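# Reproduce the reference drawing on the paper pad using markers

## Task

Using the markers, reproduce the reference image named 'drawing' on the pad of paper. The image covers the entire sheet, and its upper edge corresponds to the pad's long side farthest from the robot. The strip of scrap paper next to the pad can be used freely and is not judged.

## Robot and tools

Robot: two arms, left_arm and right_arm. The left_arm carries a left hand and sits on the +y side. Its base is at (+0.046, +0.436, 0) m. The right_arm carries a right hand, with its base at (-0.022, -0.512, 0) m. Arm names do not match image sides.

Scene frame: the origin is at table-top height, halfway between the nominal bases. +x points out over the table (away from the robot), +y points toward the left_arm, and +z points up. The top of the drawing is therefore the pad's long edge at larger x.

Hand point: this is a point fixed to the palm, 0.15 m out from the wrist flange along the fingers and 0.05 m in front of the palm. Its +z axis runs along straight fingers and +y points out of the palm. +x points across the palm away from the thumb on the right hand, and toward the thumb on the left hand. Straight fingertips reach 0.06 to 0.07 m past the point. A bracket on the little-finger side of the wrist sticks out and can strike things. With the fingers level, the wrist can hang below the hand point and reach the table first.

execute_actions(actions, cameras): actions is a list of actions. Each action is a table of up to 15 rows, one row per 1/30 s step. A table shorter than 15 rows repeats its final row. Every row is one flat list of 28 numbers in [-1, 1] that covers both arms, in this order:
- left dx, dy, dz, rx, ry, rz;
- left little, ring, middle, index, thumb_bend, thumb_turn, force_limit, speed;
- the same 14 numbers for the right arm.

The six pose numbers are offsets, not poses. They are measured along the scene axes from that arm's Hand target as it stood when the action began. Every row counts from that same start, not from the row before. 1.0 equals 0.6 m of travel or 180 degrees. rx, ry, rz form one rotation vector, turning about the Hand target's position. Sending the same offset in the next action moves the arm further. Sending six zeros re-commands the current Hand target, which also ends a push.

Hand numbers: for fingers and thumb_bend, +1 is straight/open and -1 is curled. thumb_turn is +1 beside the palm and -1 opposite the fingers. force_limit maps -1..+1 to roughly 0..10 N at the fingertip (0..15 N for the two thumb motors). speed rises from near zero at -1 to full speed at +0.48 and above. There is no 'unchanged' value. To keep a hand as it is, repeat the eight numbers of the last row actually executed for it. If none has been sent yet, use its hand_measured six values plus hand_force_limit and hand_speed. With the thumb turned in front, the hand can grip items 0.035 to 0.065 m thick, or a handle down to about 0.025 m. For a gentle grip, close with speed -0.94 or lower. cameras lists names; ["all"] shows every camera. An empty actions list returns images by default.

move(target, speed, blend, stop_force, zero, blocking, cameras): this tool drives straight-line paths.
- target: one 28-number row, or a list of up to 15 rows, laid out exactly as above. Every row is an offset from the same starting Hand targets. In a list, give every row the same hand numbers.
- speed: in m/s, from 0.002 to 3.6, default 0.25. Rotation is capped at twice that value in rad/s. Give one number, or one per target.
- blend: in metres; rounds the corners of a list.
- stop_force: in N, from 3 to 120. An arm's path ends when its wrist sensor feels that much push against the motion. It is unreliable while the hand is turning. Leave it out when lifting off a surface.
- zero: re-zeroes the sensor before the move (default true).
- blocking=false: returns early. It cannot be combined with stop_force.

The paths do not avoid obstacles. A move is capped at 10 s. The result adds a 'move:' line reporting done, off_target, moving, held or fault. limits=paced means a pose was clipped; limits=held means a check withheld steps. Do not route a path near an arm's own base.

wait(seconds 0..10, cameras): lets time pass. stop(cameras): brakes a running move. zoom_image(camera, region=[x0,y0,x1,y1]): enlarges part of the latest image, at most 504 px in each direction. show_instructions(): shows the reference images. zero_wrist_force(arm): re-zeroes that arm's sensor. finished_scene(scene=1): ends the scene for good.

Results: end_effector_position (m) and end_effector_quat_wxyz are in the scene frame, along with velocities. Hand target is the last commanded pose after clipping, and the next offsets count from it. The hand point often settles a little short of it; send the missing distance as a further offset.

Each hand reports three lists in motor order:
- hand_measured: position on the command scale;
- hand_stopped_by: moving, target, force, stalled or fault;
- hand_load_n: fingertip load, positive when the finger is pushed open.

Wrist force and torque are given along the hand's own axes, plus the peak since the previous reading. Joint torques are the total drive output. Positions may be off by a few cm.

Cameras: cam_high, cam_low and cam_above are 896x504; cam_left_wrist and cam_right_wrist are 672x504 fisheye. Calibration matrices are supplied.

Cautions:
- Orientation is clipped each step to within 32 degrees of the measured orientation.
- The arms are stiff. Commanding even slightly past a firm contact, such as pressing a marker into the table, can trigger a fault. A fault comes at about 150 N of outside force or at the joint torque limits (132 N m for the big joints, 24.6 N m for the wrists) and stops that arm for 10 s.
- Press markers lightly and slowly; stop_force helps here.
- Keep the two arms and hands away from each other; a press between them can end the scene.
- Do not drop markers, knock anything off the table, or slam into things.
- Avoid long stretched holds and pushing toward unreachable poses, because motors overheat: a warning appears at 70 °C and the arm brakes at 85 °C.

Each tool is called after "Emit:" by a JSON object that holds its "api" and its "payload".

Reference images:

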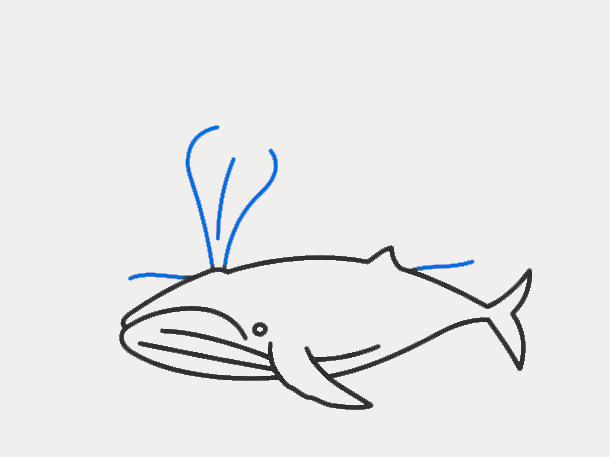

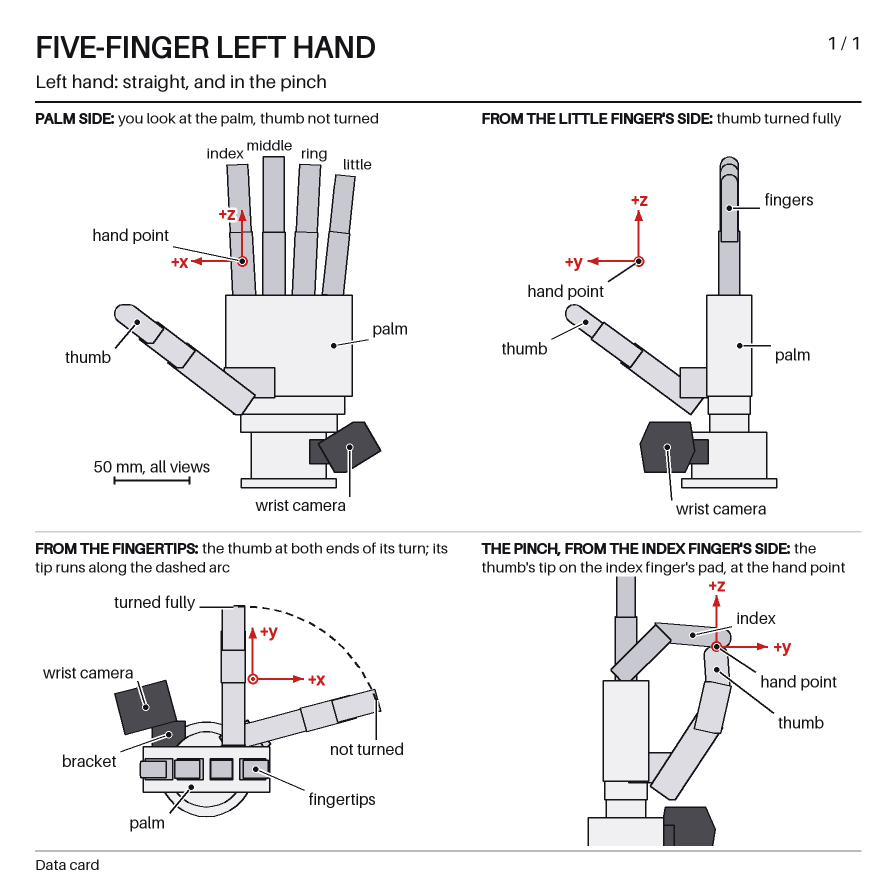

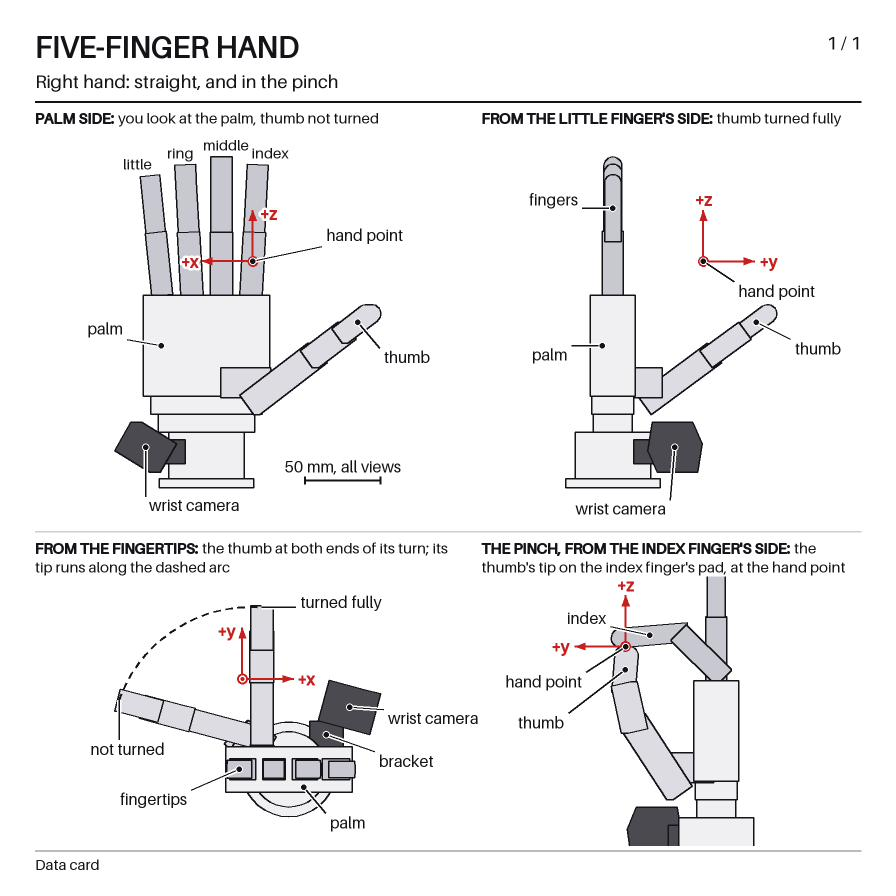

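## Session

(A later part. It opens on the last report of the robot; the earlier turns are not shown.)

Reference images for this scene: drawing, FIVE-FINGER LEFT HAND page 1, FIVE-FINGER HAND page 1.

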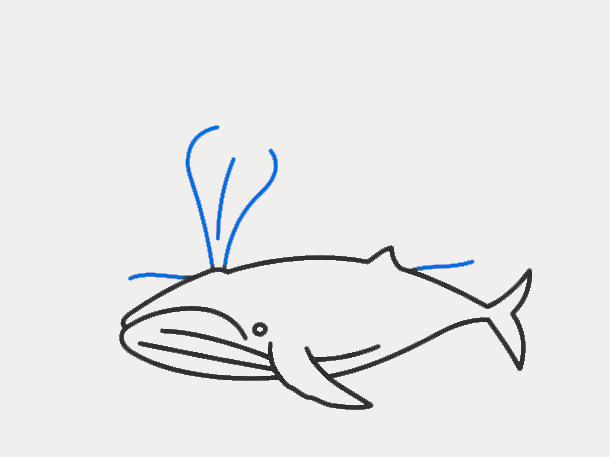

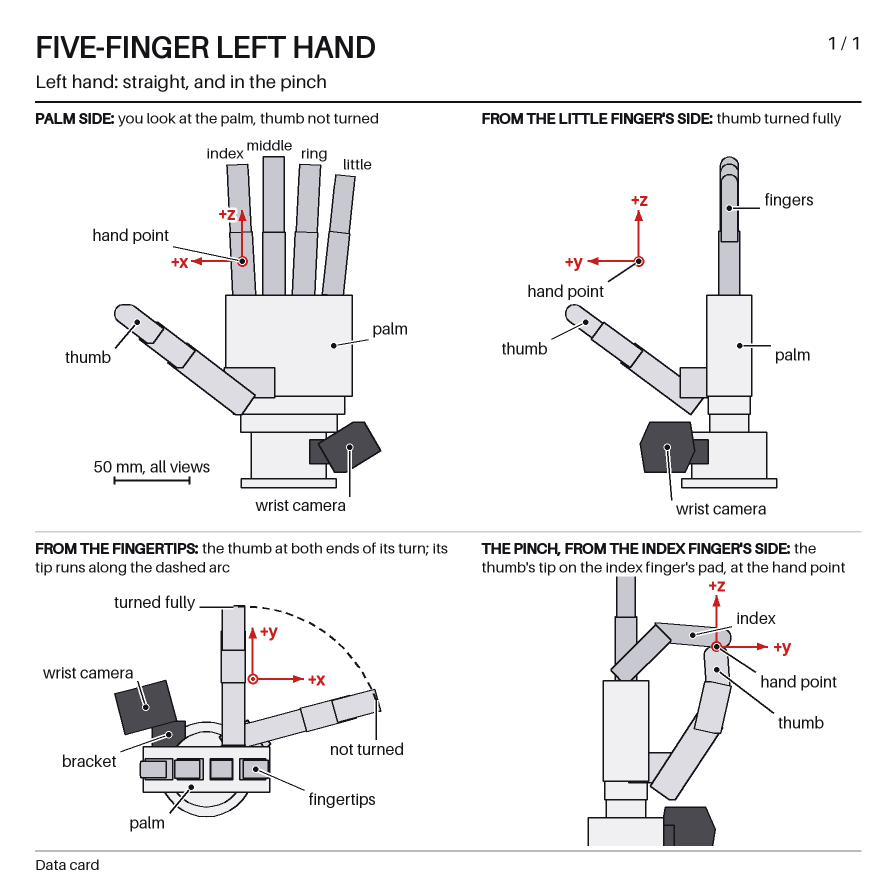

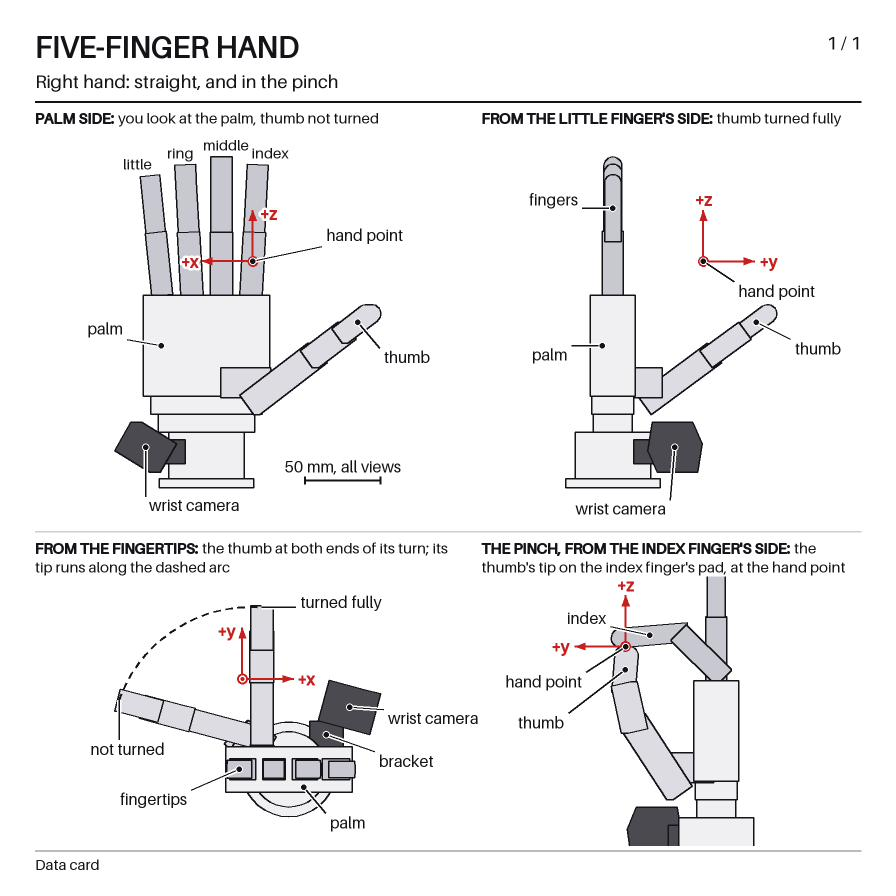

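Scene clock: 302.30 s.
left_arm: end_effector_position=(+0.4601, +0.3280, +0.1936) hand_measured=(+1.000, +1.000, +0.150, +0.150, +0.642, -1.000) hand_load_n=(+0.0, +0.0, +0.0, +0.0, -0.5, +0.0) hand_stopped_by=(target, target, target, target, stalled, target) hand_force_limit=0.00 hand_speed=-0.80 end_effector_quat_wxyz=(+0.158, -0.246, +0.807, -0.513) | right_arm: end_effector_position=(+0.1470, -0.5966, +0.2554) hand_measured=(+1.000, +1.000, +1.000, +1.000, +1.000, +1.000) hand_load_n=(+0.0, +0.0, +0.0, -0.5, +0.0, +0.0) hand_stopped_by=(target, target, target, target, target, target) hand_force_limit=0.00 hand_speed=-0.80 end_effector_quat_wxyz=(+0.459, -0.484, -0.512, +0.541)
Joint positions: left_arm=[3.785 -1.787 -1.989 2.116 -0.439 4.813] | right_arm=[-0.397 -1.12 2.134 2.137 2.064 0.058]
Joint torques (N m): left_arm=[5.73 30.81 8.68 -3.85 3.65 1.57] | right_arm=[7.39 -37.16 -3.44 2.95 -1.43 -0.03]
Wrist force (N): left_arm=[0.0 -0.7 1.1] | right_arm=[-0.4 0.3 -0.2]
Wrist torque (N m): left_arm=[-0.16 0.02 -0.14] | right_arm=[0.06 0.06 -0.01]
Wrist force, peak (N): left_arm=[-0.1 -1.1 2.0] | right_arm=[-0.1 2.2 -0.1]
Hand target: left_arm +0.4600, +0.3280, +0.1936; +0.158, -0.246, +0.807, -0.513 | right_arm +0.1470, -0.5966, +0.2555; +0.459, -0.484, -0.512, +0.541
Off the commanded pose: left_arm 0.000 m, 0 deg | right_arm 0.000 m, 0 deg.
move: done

Emit:
{"api": "move", "payload": {"target": [[0,0,0,0,0,0,1,1,0.15,0.15,0.65,-1,0.0,-0.8,0.313,-0.3133,0,0,0,0.354,1,1,1,1,1,1,0,-0.8],[0,0,0,0,0,0,1,1,0.15,0.15,0.65,-1,0.0,-0.8,0.728,-0.175,0,0,0,0.704,1,1,1,1,1,1,0,-0.8]], "speed": 0.4, "blend": [0.05,0]}}

Emit:
{"api": "move", "payload": {"target": [[0,0,0,0,0,0,1,1,0.15,0.15,0.65,-1,0.0,-0.8,0.065,0.4367,0.05,0,0,0.354,1,1,1,1,1,1,0,-0.8]], "speed": 0.4, "cameras": ["all"]}}

Scene clock: 303.73 s.
left_arm: end_effector_position=(+0.4600, +0.3280, +0.1936) hand_measured=(+1.000, +1.000, +0.150, +0.150, +0.642, -1.000) hand_load_n=(+0.0, +0.0, +0.5, +0.0, +0.0, +0.0) hand_stopped_by=(target, target, target, target, stalled, target) hand_force_limit=0.00 hand_speed=-0.80 end_effector_quat_wxyz=(+0.158, -0.246, +0.807, -0.513) | right_arm: end_effector_position=(+0.1472, -0.5968, +0.2555) hand_measured=(+1.000, +1.000, +1.000, +1.000, +1.000, +1.000) hand_load_n=(+0.0, +0.0, +0.0, +0.0, +0.0, +0.0) hand_stopped_by=(target, target, target, target, target, target) hand_force_limit=0.00 hand_speed=-0.80 end_effector_quat_wxyz=(+0.459, -0.484, -0.512, +0.541)
Joint positions: left_arm=[3.785 -1.786 -1.99 2.116 -0.439 4.813] | right_arm=[-0.396 -1.12 2.134 2.137 2.065 0.058]
Joint torques (N m): left_arm=[9.28 29.84 5.82 -4.3 3.71 1.45] | right_arm=[2.62 -32.8 -7.6 1.6 -1.26 -2.2]
Wrist force (N): left_arm=[0.2 -0.8 1.2] | right_arm=[-0.3 0.1 -0.1]
Wrist torque (N m): left_arm=[-0.18 -0.01 -0.13] | right_arm=[0.03 0.04 -0.01]
Wrist force, peak (N): left_arm=[0.2 -0.9 1.3] | right_arm=[-0.7 0.2 -0.6]
Hand target: left_arm +0.4600, +0.3280, +0.1936; +0.158, -0.246, +0.807, -0.513 | right_arm +0.1472, -0.5968, +0.2555; +0.459, -0.484, -0.512, +0.541 (not the last commanded pose)
Off the commanded pose: left_arm 0.000 m, 0 deg | right_arm 0.449 m, 127 deg.
move: held (right_arm; a check stopped the path); path passed 0 of 2 targets; limits=held
pose unreachable (right arm): on one or more control steps of this call, first in action 0 (counted from 0), this arm could not follow its commanded pose, so it was not sent that pose on those steps. It may still have moved: this result reports where it is.
cause: moving toward the commanded pose would bring two parts of the arm too close to each other (joints 4 (wrist 1) to 6 (wrist 3) lie between them).

Scene clock: 305.07 s.
left_arm: end_effector_position=(+0.4600, +0.3280, +0.1936) hand_measured=(+1.000, +1.000, +0.150, +0.150, +0.642, -1.000) hand_load_n=(+0.0, +0.0, +0.0, +0.0, +0.0, +0.0) hand_stopped_by=(target, target, target, target, stalled, target) hand_force_limit=0.00 hand_speed=-0.80 end_effector_quat_wxyz=(+0.158, -0.246, +0.807, -0.513) | right_arm: end_effector_position=(+0.1683, -0.4482, +0.2724) hand_measured=(+1.000, +1.000, +1.000, +1.000, +1.000, +1.000) hand_load_n=(+0.0, +0.0, +0.0, +0.0, +0.0, +0.0) hand_stopped_by=(target, target, target, target, target, target) hand_force_limit=0.00 hand_speed=-0.80 end_effector_quat_wxyz=(-0.268, +0.300, +0.637, -0.657)
Joint positions: left_arm=[3.785 -1.786 -1.99 2.116 -0.439 4.813] | right_arm=[0.31 -1.125 2.064 2.21 1.992 0.057]
Joint torques (N m): left_arm=[9.24 27.9 5.76 -4.18 3.73 1.11] | right_arm=[9.48 -40.28 -4.48 0.01 1.18 -2.32]
Wrist force (N): left_arm=[0.2 -0.7 1.2] | right_arm=[-0.3 0.1 0.0]
Wrist torque (N m): left_arm=[-0.16 0.00 -0.14] | right_arm=[0.02 0.03 0.13]
Wrist force, peak (N): left_arm=[0.2 -0.7 1.4] | right_arm=[7.6 -2.0 -3.2]
Hand target: left_arm +0.4600, +0.3280, +0.1936; +0.158, -0.246, +0.807, -0.513 | right_arm +0.1683, -0.4481, +0.2724; -0.268, +0.300, +0.637, -0.657 (not the last commanded pose)
Off the commanded pose: left_arm 0.000 m, 0 deg | right_arm 0.116 m, 27 deg.
move: held (right_arm; a check stopped the path); limits=held
pose unreachable (right arm): on one or more control steps of this call, first in action 0 (counted from 0), this arm could not follow its commanded pose, so it was not sent that pose on those steps. It may still have moved: this result reports where it is.
cause: moving toward the commanded pose would bring two parts of the arm too close to each other (joints 4 (wrist 1) to 6 (wrist 3) lie between them).
camera_calibration:
cam_left_wrist: T_world_to_cam=[[-0.0388512, -0.491986, 0.869736, 0.0123482], [-0.999147, 0.0313287, -0.0269103, 0.452563], [-0.0140082, -0.870039, -0.492783, 0.499742], [0, 0, 0, 1]] pos_world=[0.459657, 0.426692, 0.247703]
cam_right_wrist: T_world_to_cam=[[-0.176025, 0.106354, -0.978624, 0.346819], [0.954498, -0.224672, -0.196102, -0.210845], [-0.240725, -0.968613, -0.0619664, -0.26339], [0, 0, 0, 1]] pos_world=[0.198895, -0.33938, 0.281737]

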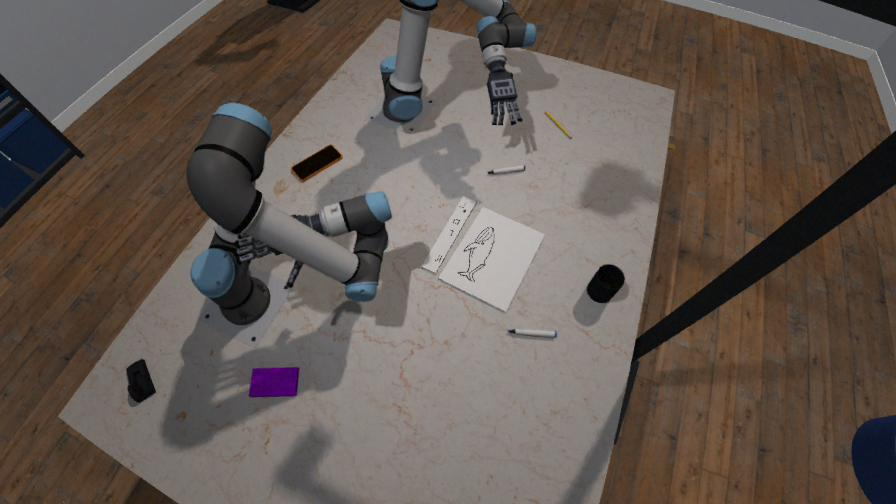

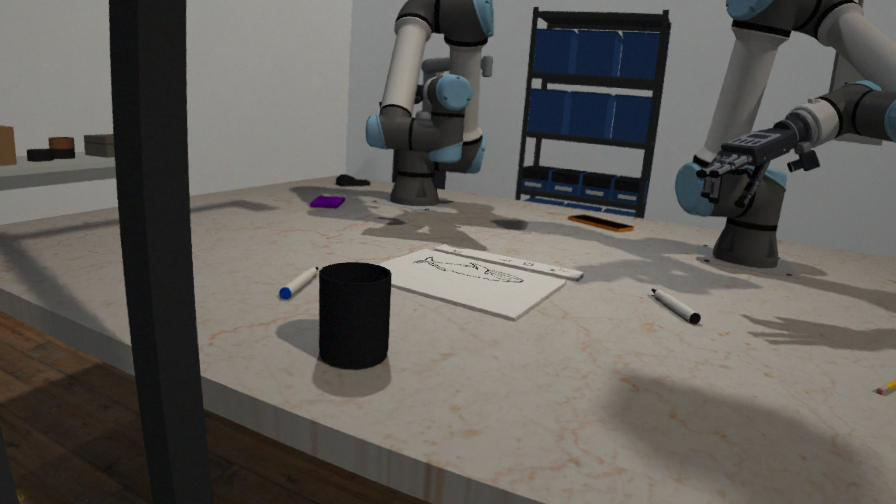

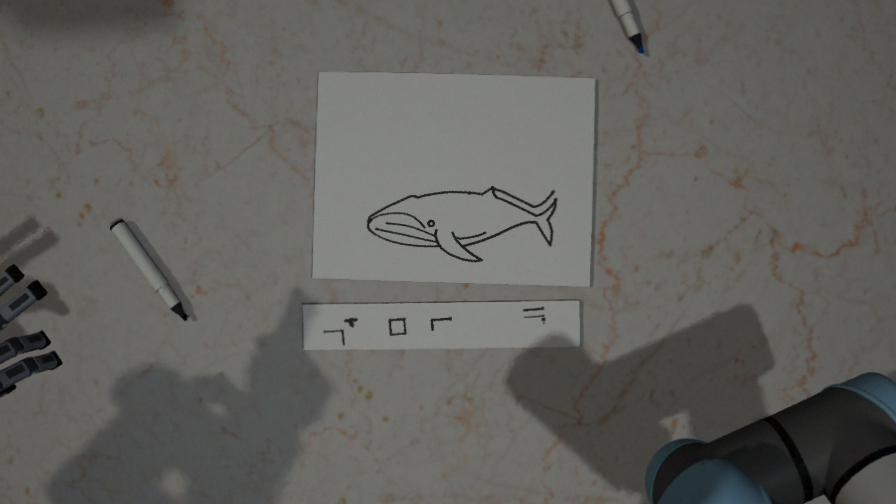

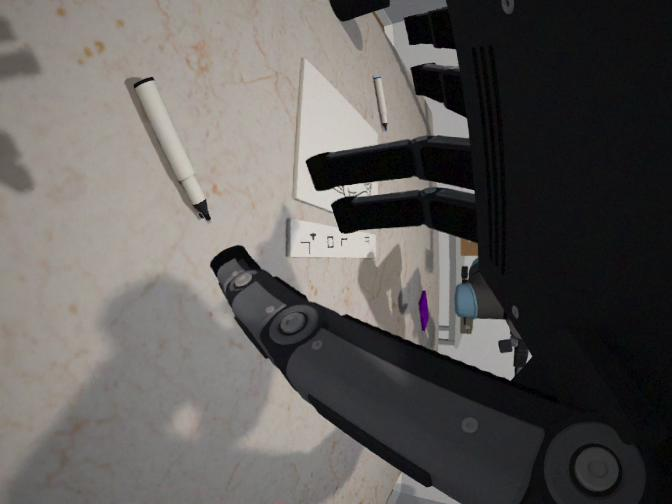

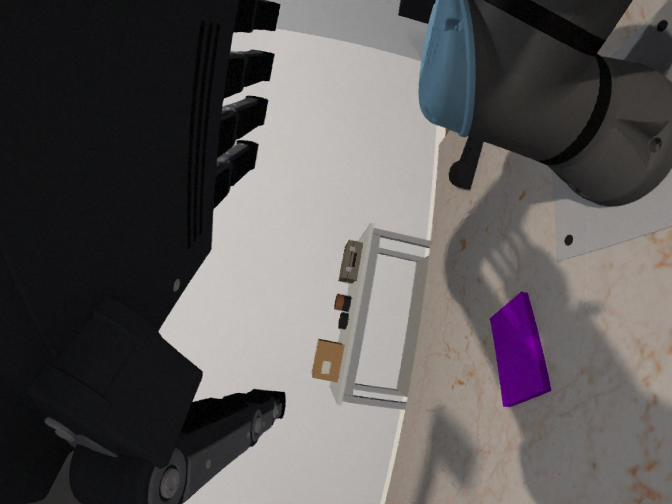

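Emit:
{"api": "move", "payload": {"target": [[0,0,0,0,0,0,1,1,0.15,0.15,0.65,-1,0.0,-0.8,0.0617,-0.148,0.05,0,0,-0.203,1,1,1,1,1,1,0,-0.8],[0,0,0,0,0,0,1,1,0.15,0.15,0.65,-1,0.0,-0.8,0.17,0.163,0.05,0,0,-0.403,1,1,1,1,1,1,0,-0.8]], "speed": 0.3, "blend": [0.03,0], "cameras": ["cam_high","cam_low"]}}

Scene clock: 308.43 s.
left_arm: end_effector_position=(+0.4600, +0.3280, +0.1936) hand_measured=(+1.000, +1.000, +0.150, +0.150, +0.642, -1.000) hand_load_n=(+0.0, +0.0, +0.0, +0.0, +0.0, +0.0) hand_stopped_by=(target, target, target, target, stalled, target) hand_force_limit=0.00 hand_speed=-0.80 end_effector_quat_wxyz=(+0.158, -0.246, +0.807, -0.513) | right_arm: end_effector_position=(+0.2703, -0.3503, +0.3024) hand_measured=(+1.000, +1.000, +1.000, +1.000, +1.000, +1.000) hand_load_n=(+0.0, +0.0, -0.5, +0.0, +0.0, +0.0) hand_stopped_by=(target, target, target, target, target, target) hand_force_limit=0.00 hand_speed=-0.80 end_effector_quat_wxyz=(+0.605, -0.619, -0.336, +0.372) end_effector_velocity=(+0.000, +0.001, +0.000) end_effector_angular_velocity=(-0.001, +0.000, -0.005)
Joint positions: left_arm=[3.785 -1.786 -1.99 2.116 -0.439 4.813] | right_arm=[-0.142 -1.017 1.758 2.409 1.179 0.05]
Joint velocities: left_arm=[within noise] | right_arm=[0.001 0 0.001 -0.001 -0.006 0.001]
Joint torques (N m): left_arm=[9.17 25.37 7.03 -3.77 3.71 0.48] | right_arm=[-6.78 -46.71 -7.16 -0.2 -1.27 -0.56]
Wrist force (N): left_arm=[0.1 -0.8 0.9] | right_arm=[-0.4 -0.1 -0.1]
Wrist torque (N m): left_arm=[-0.17 0.01 -0.14] | right_arm=[0.00 0.07 0.15]
Wrist force, peak (N): left_arm=[0.2 -0.9 1.3] | right_arm=[-1.6 -0.1 -0.1]
Hand target: left_arm +0.4600, +0.3280, +0.1936; +0.158, -0.246, +0.807, -0.513 | right_arm +0.2703, -0.3503, +0.3024; +0.605, -0.619, -0.336, +0.372
Off the commanded pose: left_arm 0.000 m, 0 deg | right_arm 0.000 m, 0 deg.
move: done
Images, in order (width x height): cam_high 896x504, cam_low 896x504.

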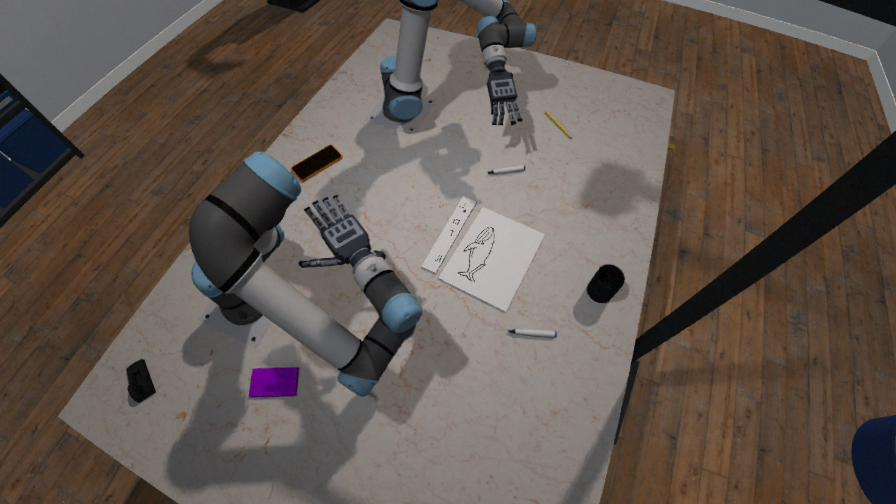

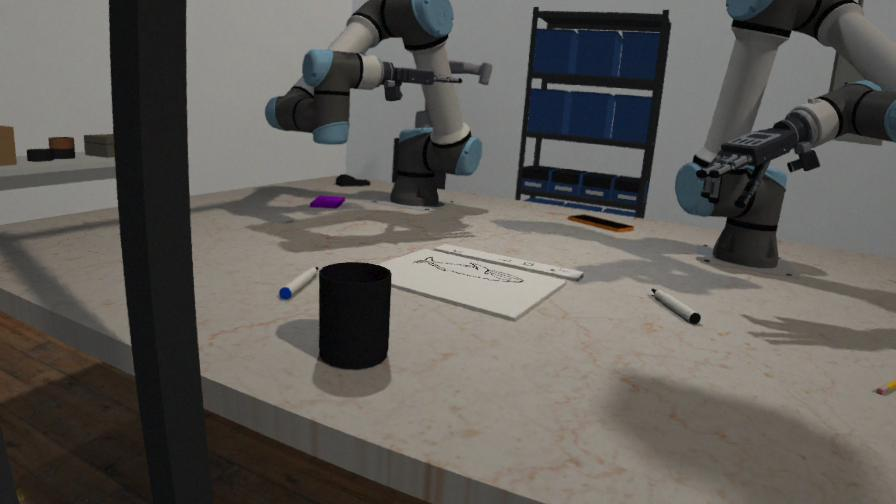

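Emit:
{"api": "move", "payload": {"target": [[0,0,0,0,0,0,1,1,0.15,0.15,0.65,-1,0.0,-0.8,0.406,0.25,0,0,0,-0.389,1,1,1,1,1,1,0,-0.8],[0,0,0,0,0,0,1,1,0.15,0.15,0.65,-1,0.0,-0.8,0.768,0,0,0,0,-0.741,1,1,1,1,1,1,0,-0.8]], "speed": 0.3, "blend": [0.03,0], "cameras": ["cam_high","cam_low"]}}

Scene clock: 313.20 s.
left_arm: end_effector_position=(+0.4600, +0.3280, +0.1936) hand_measured=(+1.000, +1.000, +0.150, +0.150, +0.642, -1.000) hand_load_n=(+0.0, +0.0, +0.0, +0.0, +0.0, +0.0) hand_stopped_by=(target, target, target, target, stalled, target) hand_force_limit=0.00 hand_speed=-0.80 end_effector_quat_wxyz=(+0.158, -0.246, +0.807, -0.513) | right_arm: end_effector_position=(+0.7310, -0.3502, +0.3024) hand_measured=(+1.000, +1.000, +1.000, +1.000, +1.000, +1.000) hand_load_n=(+0.0, +0.0, +0.0, +0.0, +0.0, +0.0) hand_stopped_by=(target, target, target, target, target, target) hand_force_limit=0.00 hand_speed=-0.80 end_effector_quat_wxyz=(+0.581, -0.554, +0.435, -0.408) end_effector_velocity=(+0.001, -0.001, +0.000) end_effector_angular_velocity=(+0.000, +0.000, -0.006)
Joint positions: left_arm=[3.785 -1.786 -1.99 2.116 -0.439 4.813] | right_arm=[-0.161 -1.023 1.768 2.388 -1.131 0.057]
Joint velocities: left_arm=[within noise] | right_arm=[0 0 0 0 -0.006 0]
Joint torques (N m): left_arm=[9.91 20.97 6.12 -3.3 3.59 -0.44] | right_arm=[-2.43 -49.06 -13.94 -2.66 -1.74 -1.37]
Wrist force (N): left_arm=[0.4 -0.7 1.0] | right_arm=[-0.5 -0.3 -0.1]
Wrist torque (N m): left_arm=[-0.16 -0.03 -0.12] | right_arm=[-0.03 0.08 0.15]
Wrist force, peak (N): left_arm=[0.0 -0.8 1.5] | right_arm=[-1.0 0.1 0.7]
Hand target: left_arm +0.4600, +0.3280, +0.1936; +0.158, -0.246, +0.807, -0.513 | right_arm +0.7311, -0.3503, +0.3024; +0.581, -0.554, +0.435, -0.408
Off the commanded pose: left_arm 0.000 m, 0 deg | right_arm 0.000 m, 0 deg.
move: done
Images, in order (width x height): cam_high 896x504, cam_low 896x504.

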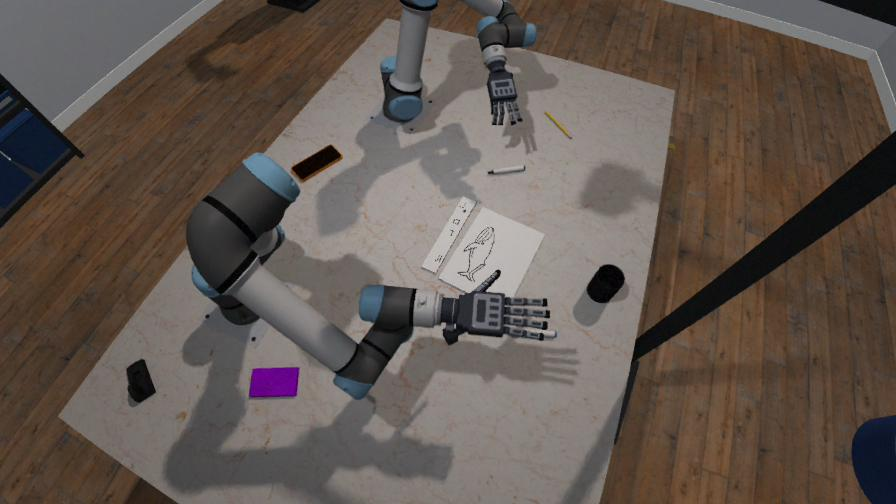

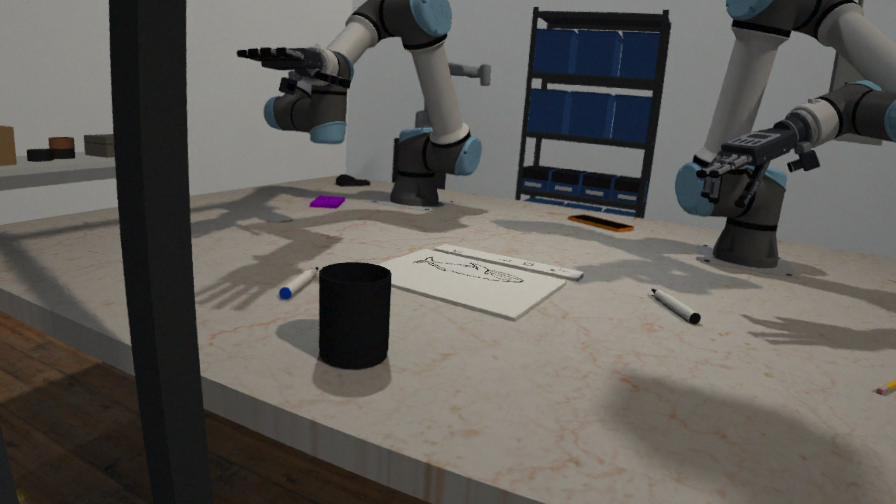

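Emit:
{"api": "move", "payload": {"target": [[0,0,0,0,0,0,1,1,0.15,0.15,0.65,-1,0.0,-0.8,0.1,0.08,0,-0.0765,0.2381,0.0115,1,1,0.5,0.5,1,1,0,0],[0,0,0,0,0,0,1,1,0.15,0.15,0.65,-1,0.0,-0.8,0.2183,0.198,-0.304,-0.0765,0.2381,0.0115,1,1,0.5,0.5,1,1,0,0]], "speed": 0.25, "blend": [0.02,0], "cameras": ["all"]}}

Scene clock: 317.47 s.
left_arm: end_effector_position=(+0.4600, +0.3280, +0.1936) hand_measured=(+1.000, +1.000, +0.150, +0.150, +0.642, -1.000) hand_load_n=(+0.0, +0.0, +0.0, +0.0, +0.0, +0.0) hand_stopped_by=(target, target, target, target, stalled, target) hand_force_limit=0.00 hand_speed=-0.80 end_effector_quat_wxyz=(+0.158, -0.246, +0.807, -0.513) | right_arm: end_effector_position=(+0.8620, -0.2315, +0.1201) hand_measured=(+1.000, +1.000, +0.500, +0.500, +1.000, +1.000) hand_load_n=(+0.0, +0.0, +0.0, -0.5, +0.0, -0.5) hand_stopped_by=(target, target, target, target, target, target) hand_force_limit=0.00 hand_speed=0.00 end_effector_quat_wxyz=(-0.320, +0.736, -0.556, +0.216)
Joint positions: left_arm=[3.785 -1.786 -1.99 2.116 -0.439 4.813] | right_arm=[0.078 -0.625 1 3.559 -1.401 -0.116]
Joint torques (N m): left_arm=[9.68 20.24 7.88 -2.89 3.64 -0.98] | right_arm=[-3.82 -52.79 -28.16 -3.94 1.46 -2.58]
Wrist force (N): left_arm=[0.3 -0.7 1.1] | right_arm=[0.1 0.4 0.3]
Wrist torque (N m): left_arm=[-0.16 -0.02 -0.12] | right_arm=[0.01 -0.06 0.06]
Wrist force, peak (N): left_arm=[0.2 -0.8 1.5] | right_arm=[-0.3 1.3 2.1]
Hand target: left_arm +0.4600, +0.3280, +0.1936; +0.158, -0.246, +0.807, -0.513 | right_arm +0.8621, -0.2315, +0.1200; -0.320, +0.736, -0.556, +0.216
Off the commanded pose: left_arm 0.000 m, 0 deg | right_arm 0.000 m, 0 deg.
move: done
camera_calibration:
cam_left_wrist: T_world_to_cam=[[-0.0388512, -0.491986, 0.869736, 0.0123482], [-0.999147, 0.0313287, -0.0269103, 0.452563], [-0.0140082, -0.870039, -0.492783, 0.499742], [0, 0, 0, 1]] pos_world=[0.459657, 0.426692, 0.247703]
cam_right_wrist: T_world_to_cam=[[-0.5525, -0.397866, -0.732425, 0.47507], [-0.762146, 0.596907, 0.25067, 0.762077], [0.337456, 0.69671, -0.633024, 0.0596952], [0, 0, 0, 1]] pos_world=[0.823145, -0.307465, 0.194712]

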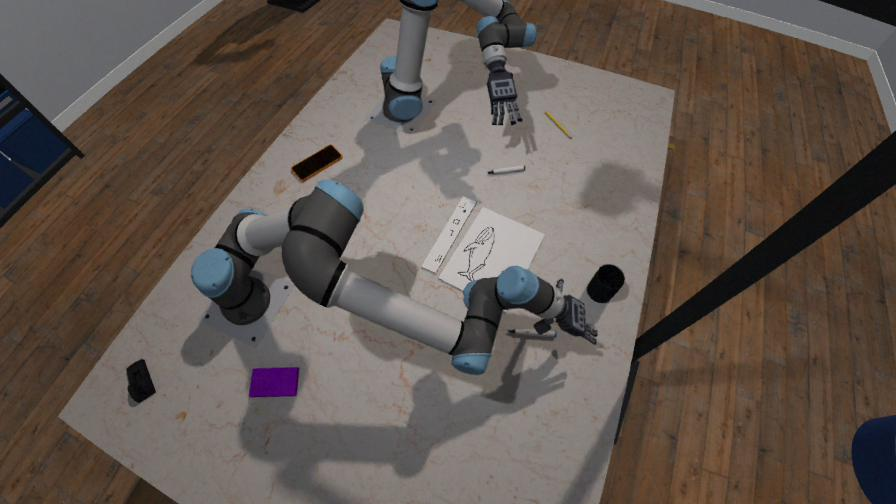

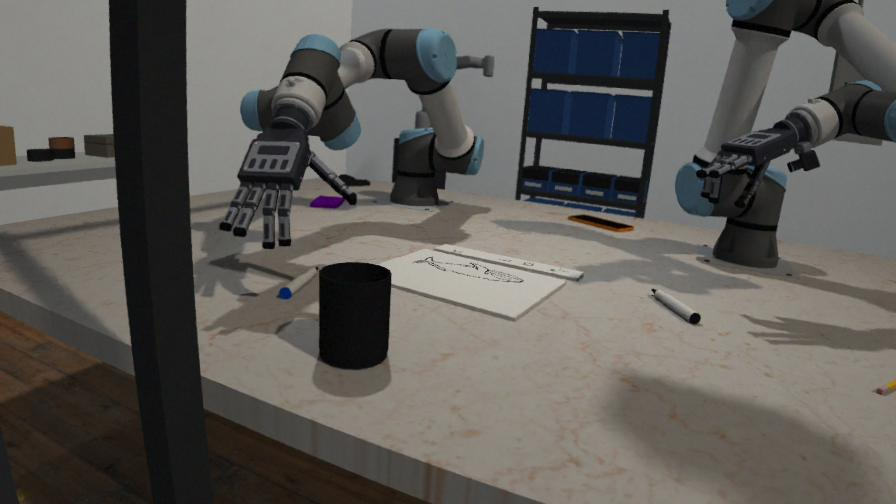

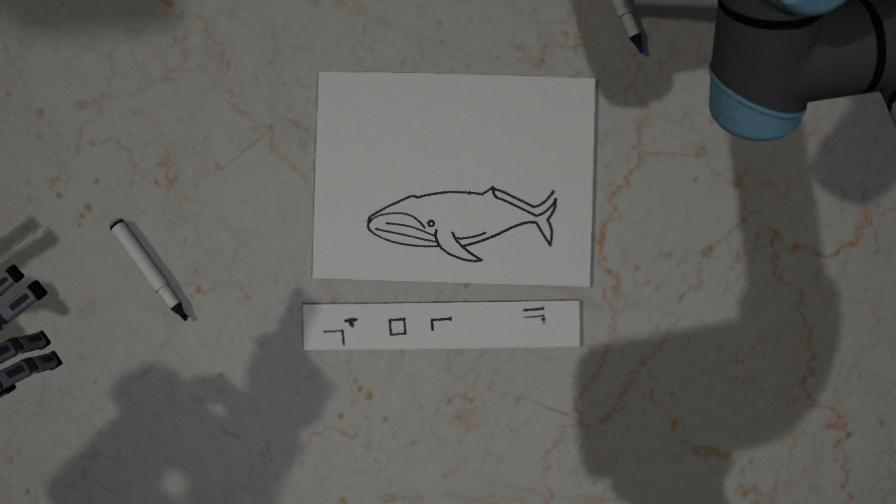

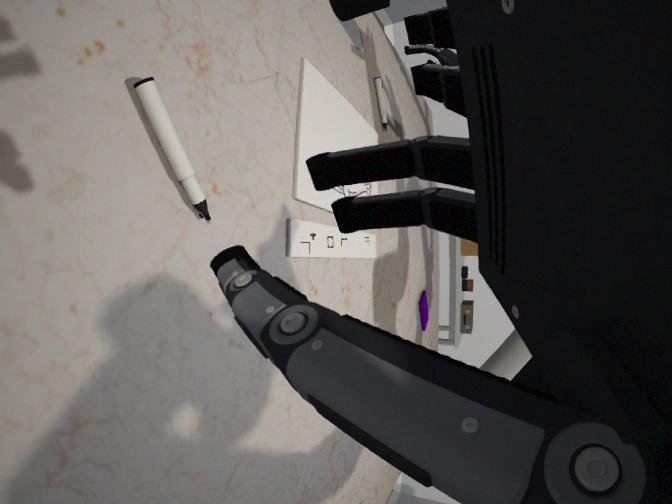

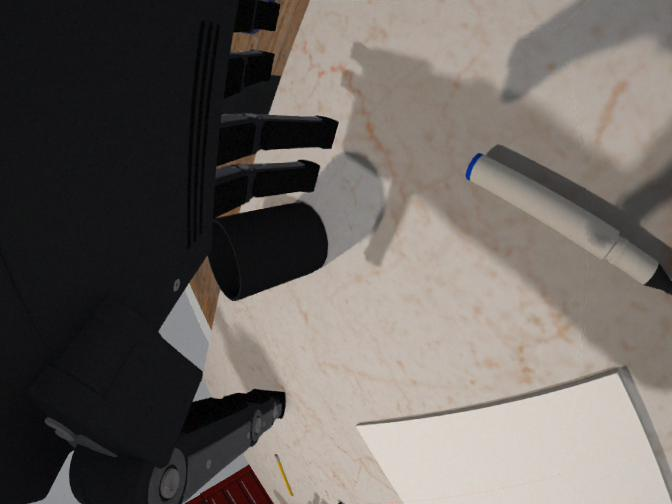

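Emit:
{"api": "move", "payload": {"target": [0,0,0,0,0,0,1,1,0.15,0.15,0.65,-1,0.0,-0.8,0.0092,-0.0183,-0.125,0,0,0,1,1,0.5,0.5,1,1,0,0], "speed": 0.1, "cameras": ["cam_high","cam_low","cam_right_wrist"]}}

Emit:
{"api": "zoom_image", "payload": {"camera": "cam_low", "region": [200, 180, 420, 340]}}

Scene clock: 319.33 s.
left_arm: end_effector_position=(+0.4600, +0.3280, +0.1936) hand_measured=(+1.000, +1.000, +0.150, +0.150, +0.642, -1.000) hand_load_n=(+0.0, +0.0, +0.0, +0.0, +0.0, +0.0) hand_stopped_by=(target, target, target, target, stalled, target) hand_force_limit=0.00 hand_speed=-0.80 end_effector_quat_wxyz=(+0.158, -0.246, +0.807, -0.513) | right_arm: end_effector_position=(+0.8676, -0.2426, +0.0450) hand_measured=(+1.000, +1.000, +0.500, +0.500, +1.000, +1.000) hand_load_n=(+0.0, +0.0, +0.0, +0.0, +0.0, +0.0) hand_stopped_by=(target, target, target, target, target, target) hand_force_limit=0.00 hand_speed=0.00 end_effector_quat_wxyz=(-0.320, +0.736, -0.556, +0.216)
Joint positions: left_arm=[3.785 -1.786 -1.99 2.116 -0.439 4.813] | right_arm=[0.064 -0.531 1.023 3.444 -1.391 -0.127]
Joint torques (N m): left_arm=[9.11 20.41 7.69 -2.79 3.57 -0.91] | right_arm=[5.28 -68.79 -30.31 -1.15 -0.84 0.01]
Wrist force (N): left_arm=[0.2 -0.6 0.9] | right_arm=[-0.1 0.4 0.1]
Wrist torque (N m): left_arm=[-0.13 -0.01 -0.14] | right_arm=[0.02 -0.04 0.15]
Wrist force, peak (N): left_arm=[0.0 -0.9 1.2] | right_arm=[0.3 1.3 0.8]
Hand target: left_arm +0.4600, +0.3280, +0.1936; +0.158, -0.246, +0.807, -0.513 | right_arm +0.8676, -0.2425, +0.0450; -0.320, +0.736, -0.556, +0.216
Off the commanded pose: left_arm 0.000 m, 0 deg | right_arm 0.000 m, 0 deg.
move: done
camera_calibration:
cam_right_wrist: T_world_to_cam=[[-0.552512, -0.39798, -0.732354, 0.418652], [-0.762186, 0.596855, 0.250672, 0.791736], [0.337347, 0.696689, -0.633105, 0.018127], [0, 0, 0, 1]] pos_world=[0.828645, -0.318565, 0.119612]
Images, in order (width x height): cam_high 896x504, cam_low 896x504, cam_right_wrist 672x504.

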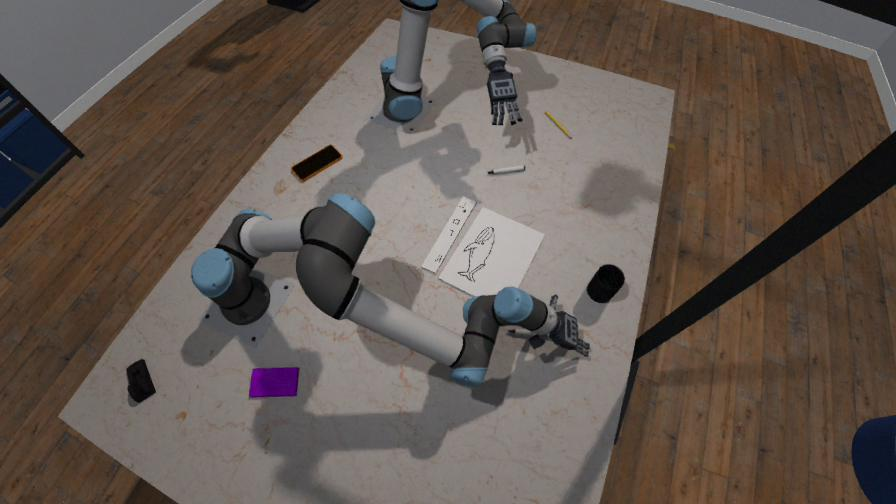

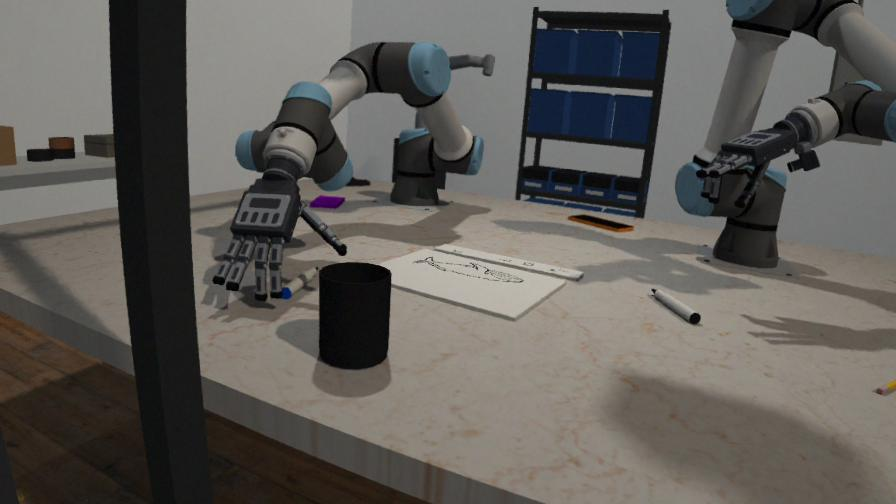

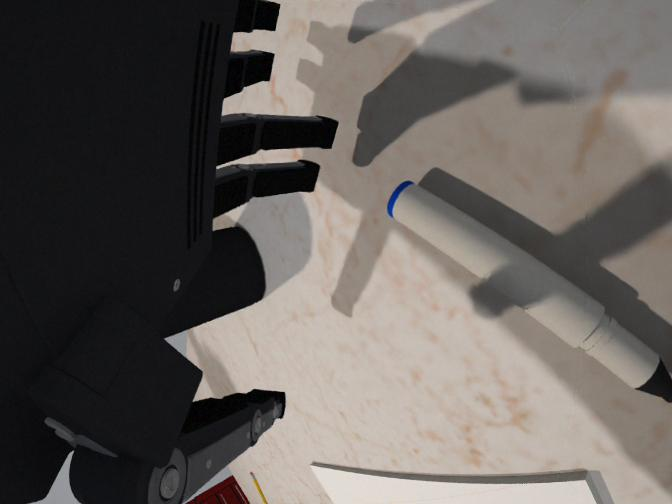

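Scaled by 2.291 from the camera's 896x504 image, which has a finer 1280x720 frame.

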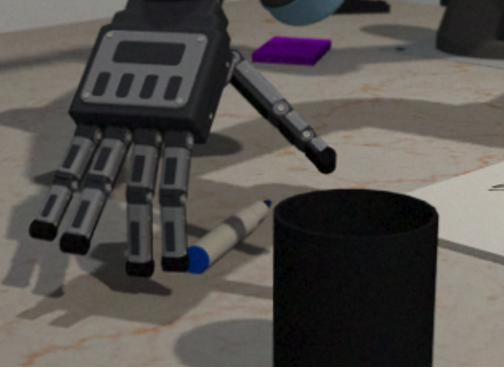

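Emit:
{"api": "move", "payload": {"target": [0,0,0,0,0,0,1,1,0.15,0.15,0.65,-1,0.0,-0.8,0,0,-0.0183,0,0,0,1,1,0.5,0.5,1,1,0,0], "speed": 0.02, "stop_force": 3, "cameras": ["cam_low","cam_right_wrist"]}}

Emit:
{"api": "zoom_image", "payload": {"camera": "cam_low", "region": [200, 200, 360, 340]}}

Scene clock: 321.67 s.
left_arm: end_effector_position=(+0.4600, +0.3280, +0.1936) hand_measured=(+1.000, +1.000, +0.150, +0.150, +0.642, -1.000) hand_load_n=(+0.0, +0.0, +0.0, +0.0, +0.0, +0.0) hand_stopped_by=(target, target, target, target, stalled, target) hand_force_limit=0.00 hand_speed=-0.80 end_effector_quat_wxyz=(+0.158, -0.246, +0.807, -0.513) | right_arm: end_effector_position=(+0.8676, -0.2425, +0.0340) hand_measured=(+1.000, +1.000, +0.500, +0.500, +1.000, +1.000) hand_load_n=(+0.0, +0.0, +0.0, +0.0, +0.0, +0.0) hand_stopped_by=(target, target, target, target, target, target) hand_force_limit=0.00 hand_speed=0.00 end_effector_quat_wxyz=(-0.320, +0.736, -0.556, +0.216)
Joint positions: left_arm=[3.785 -1.786 -1.99 2.116 -0.439 4.813] | right_arm=[0.064 -0.516 1.025 3.428 -1.391 -0.126]
Joint torques (N m): left_arm=[8.3 20.47 7.6 -2.45 3.6 -1.09] | right_arm=[8.71 -68.79 -26.76 -1.19 -1.22 2.25]
Wrist force (N): left_arm=[0.2 -0.7 1.2] | right_arm=[0.0 0.3 0.1]
Wrist torque (N m): left_arm=[-0.16 -0.01 -0.14] | right_arm=[0.00 -0.06 0.15]
Wrist force, peak (N): left_arm=[0.3 -0.7 1.4] | right_arm=[0.2 0.7 0.2]
Hand target: left_arm +0.4600, +0.3280, +0.1936; +0.158, -0.246, +0.807, -0.513 | right_arm +0.8676, -0.2425, +0.0341; -0.320, +0.736, -0.556, +0.216
Off the commanded pose: left_arm 0.000 m, 0 deg | right_arm 0.000 m, 0 deg.
move: done
camera_calibration:
cam_right_wrist: T_world_to_cam=[[-0.552444, -0.39791, -0.732443, 0.410612], [-0.762187, 0.596878, 0.250616, 0.794448], [0.337456, 0.69671, -0.633023, 0.0109998], [0, 0, 0, 1]] pos_world=[0.828646, -0.318465, 0.108612]
Images, in order (width x height): cam_low 896x504, cam_right_wrist 672x504.

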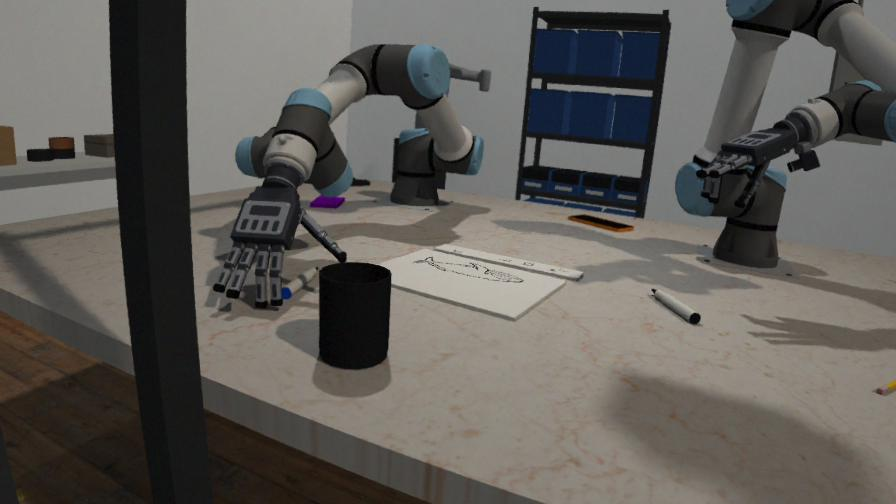

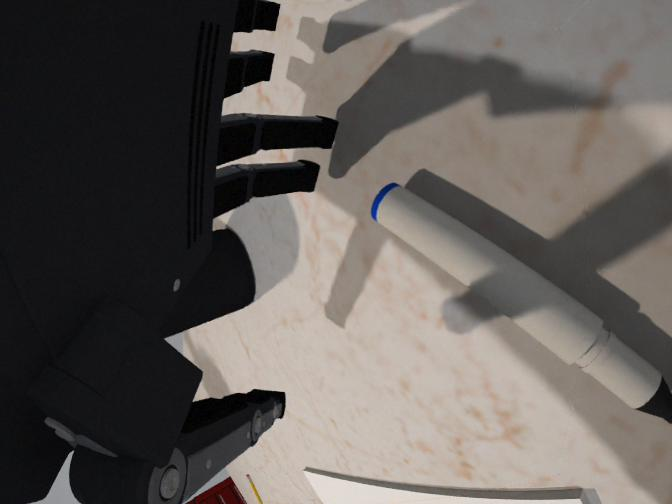

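Scaled by 3.150 from the camera's 896x504 image, which has a finer 1280x720 frame.

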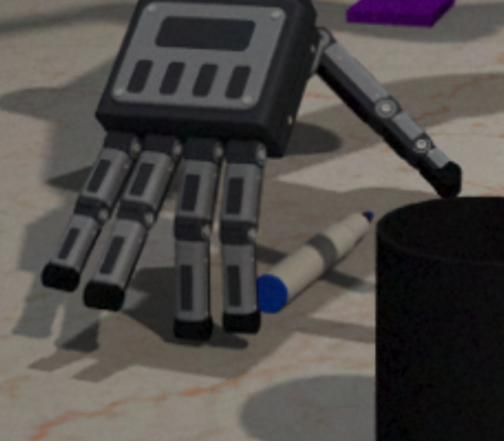

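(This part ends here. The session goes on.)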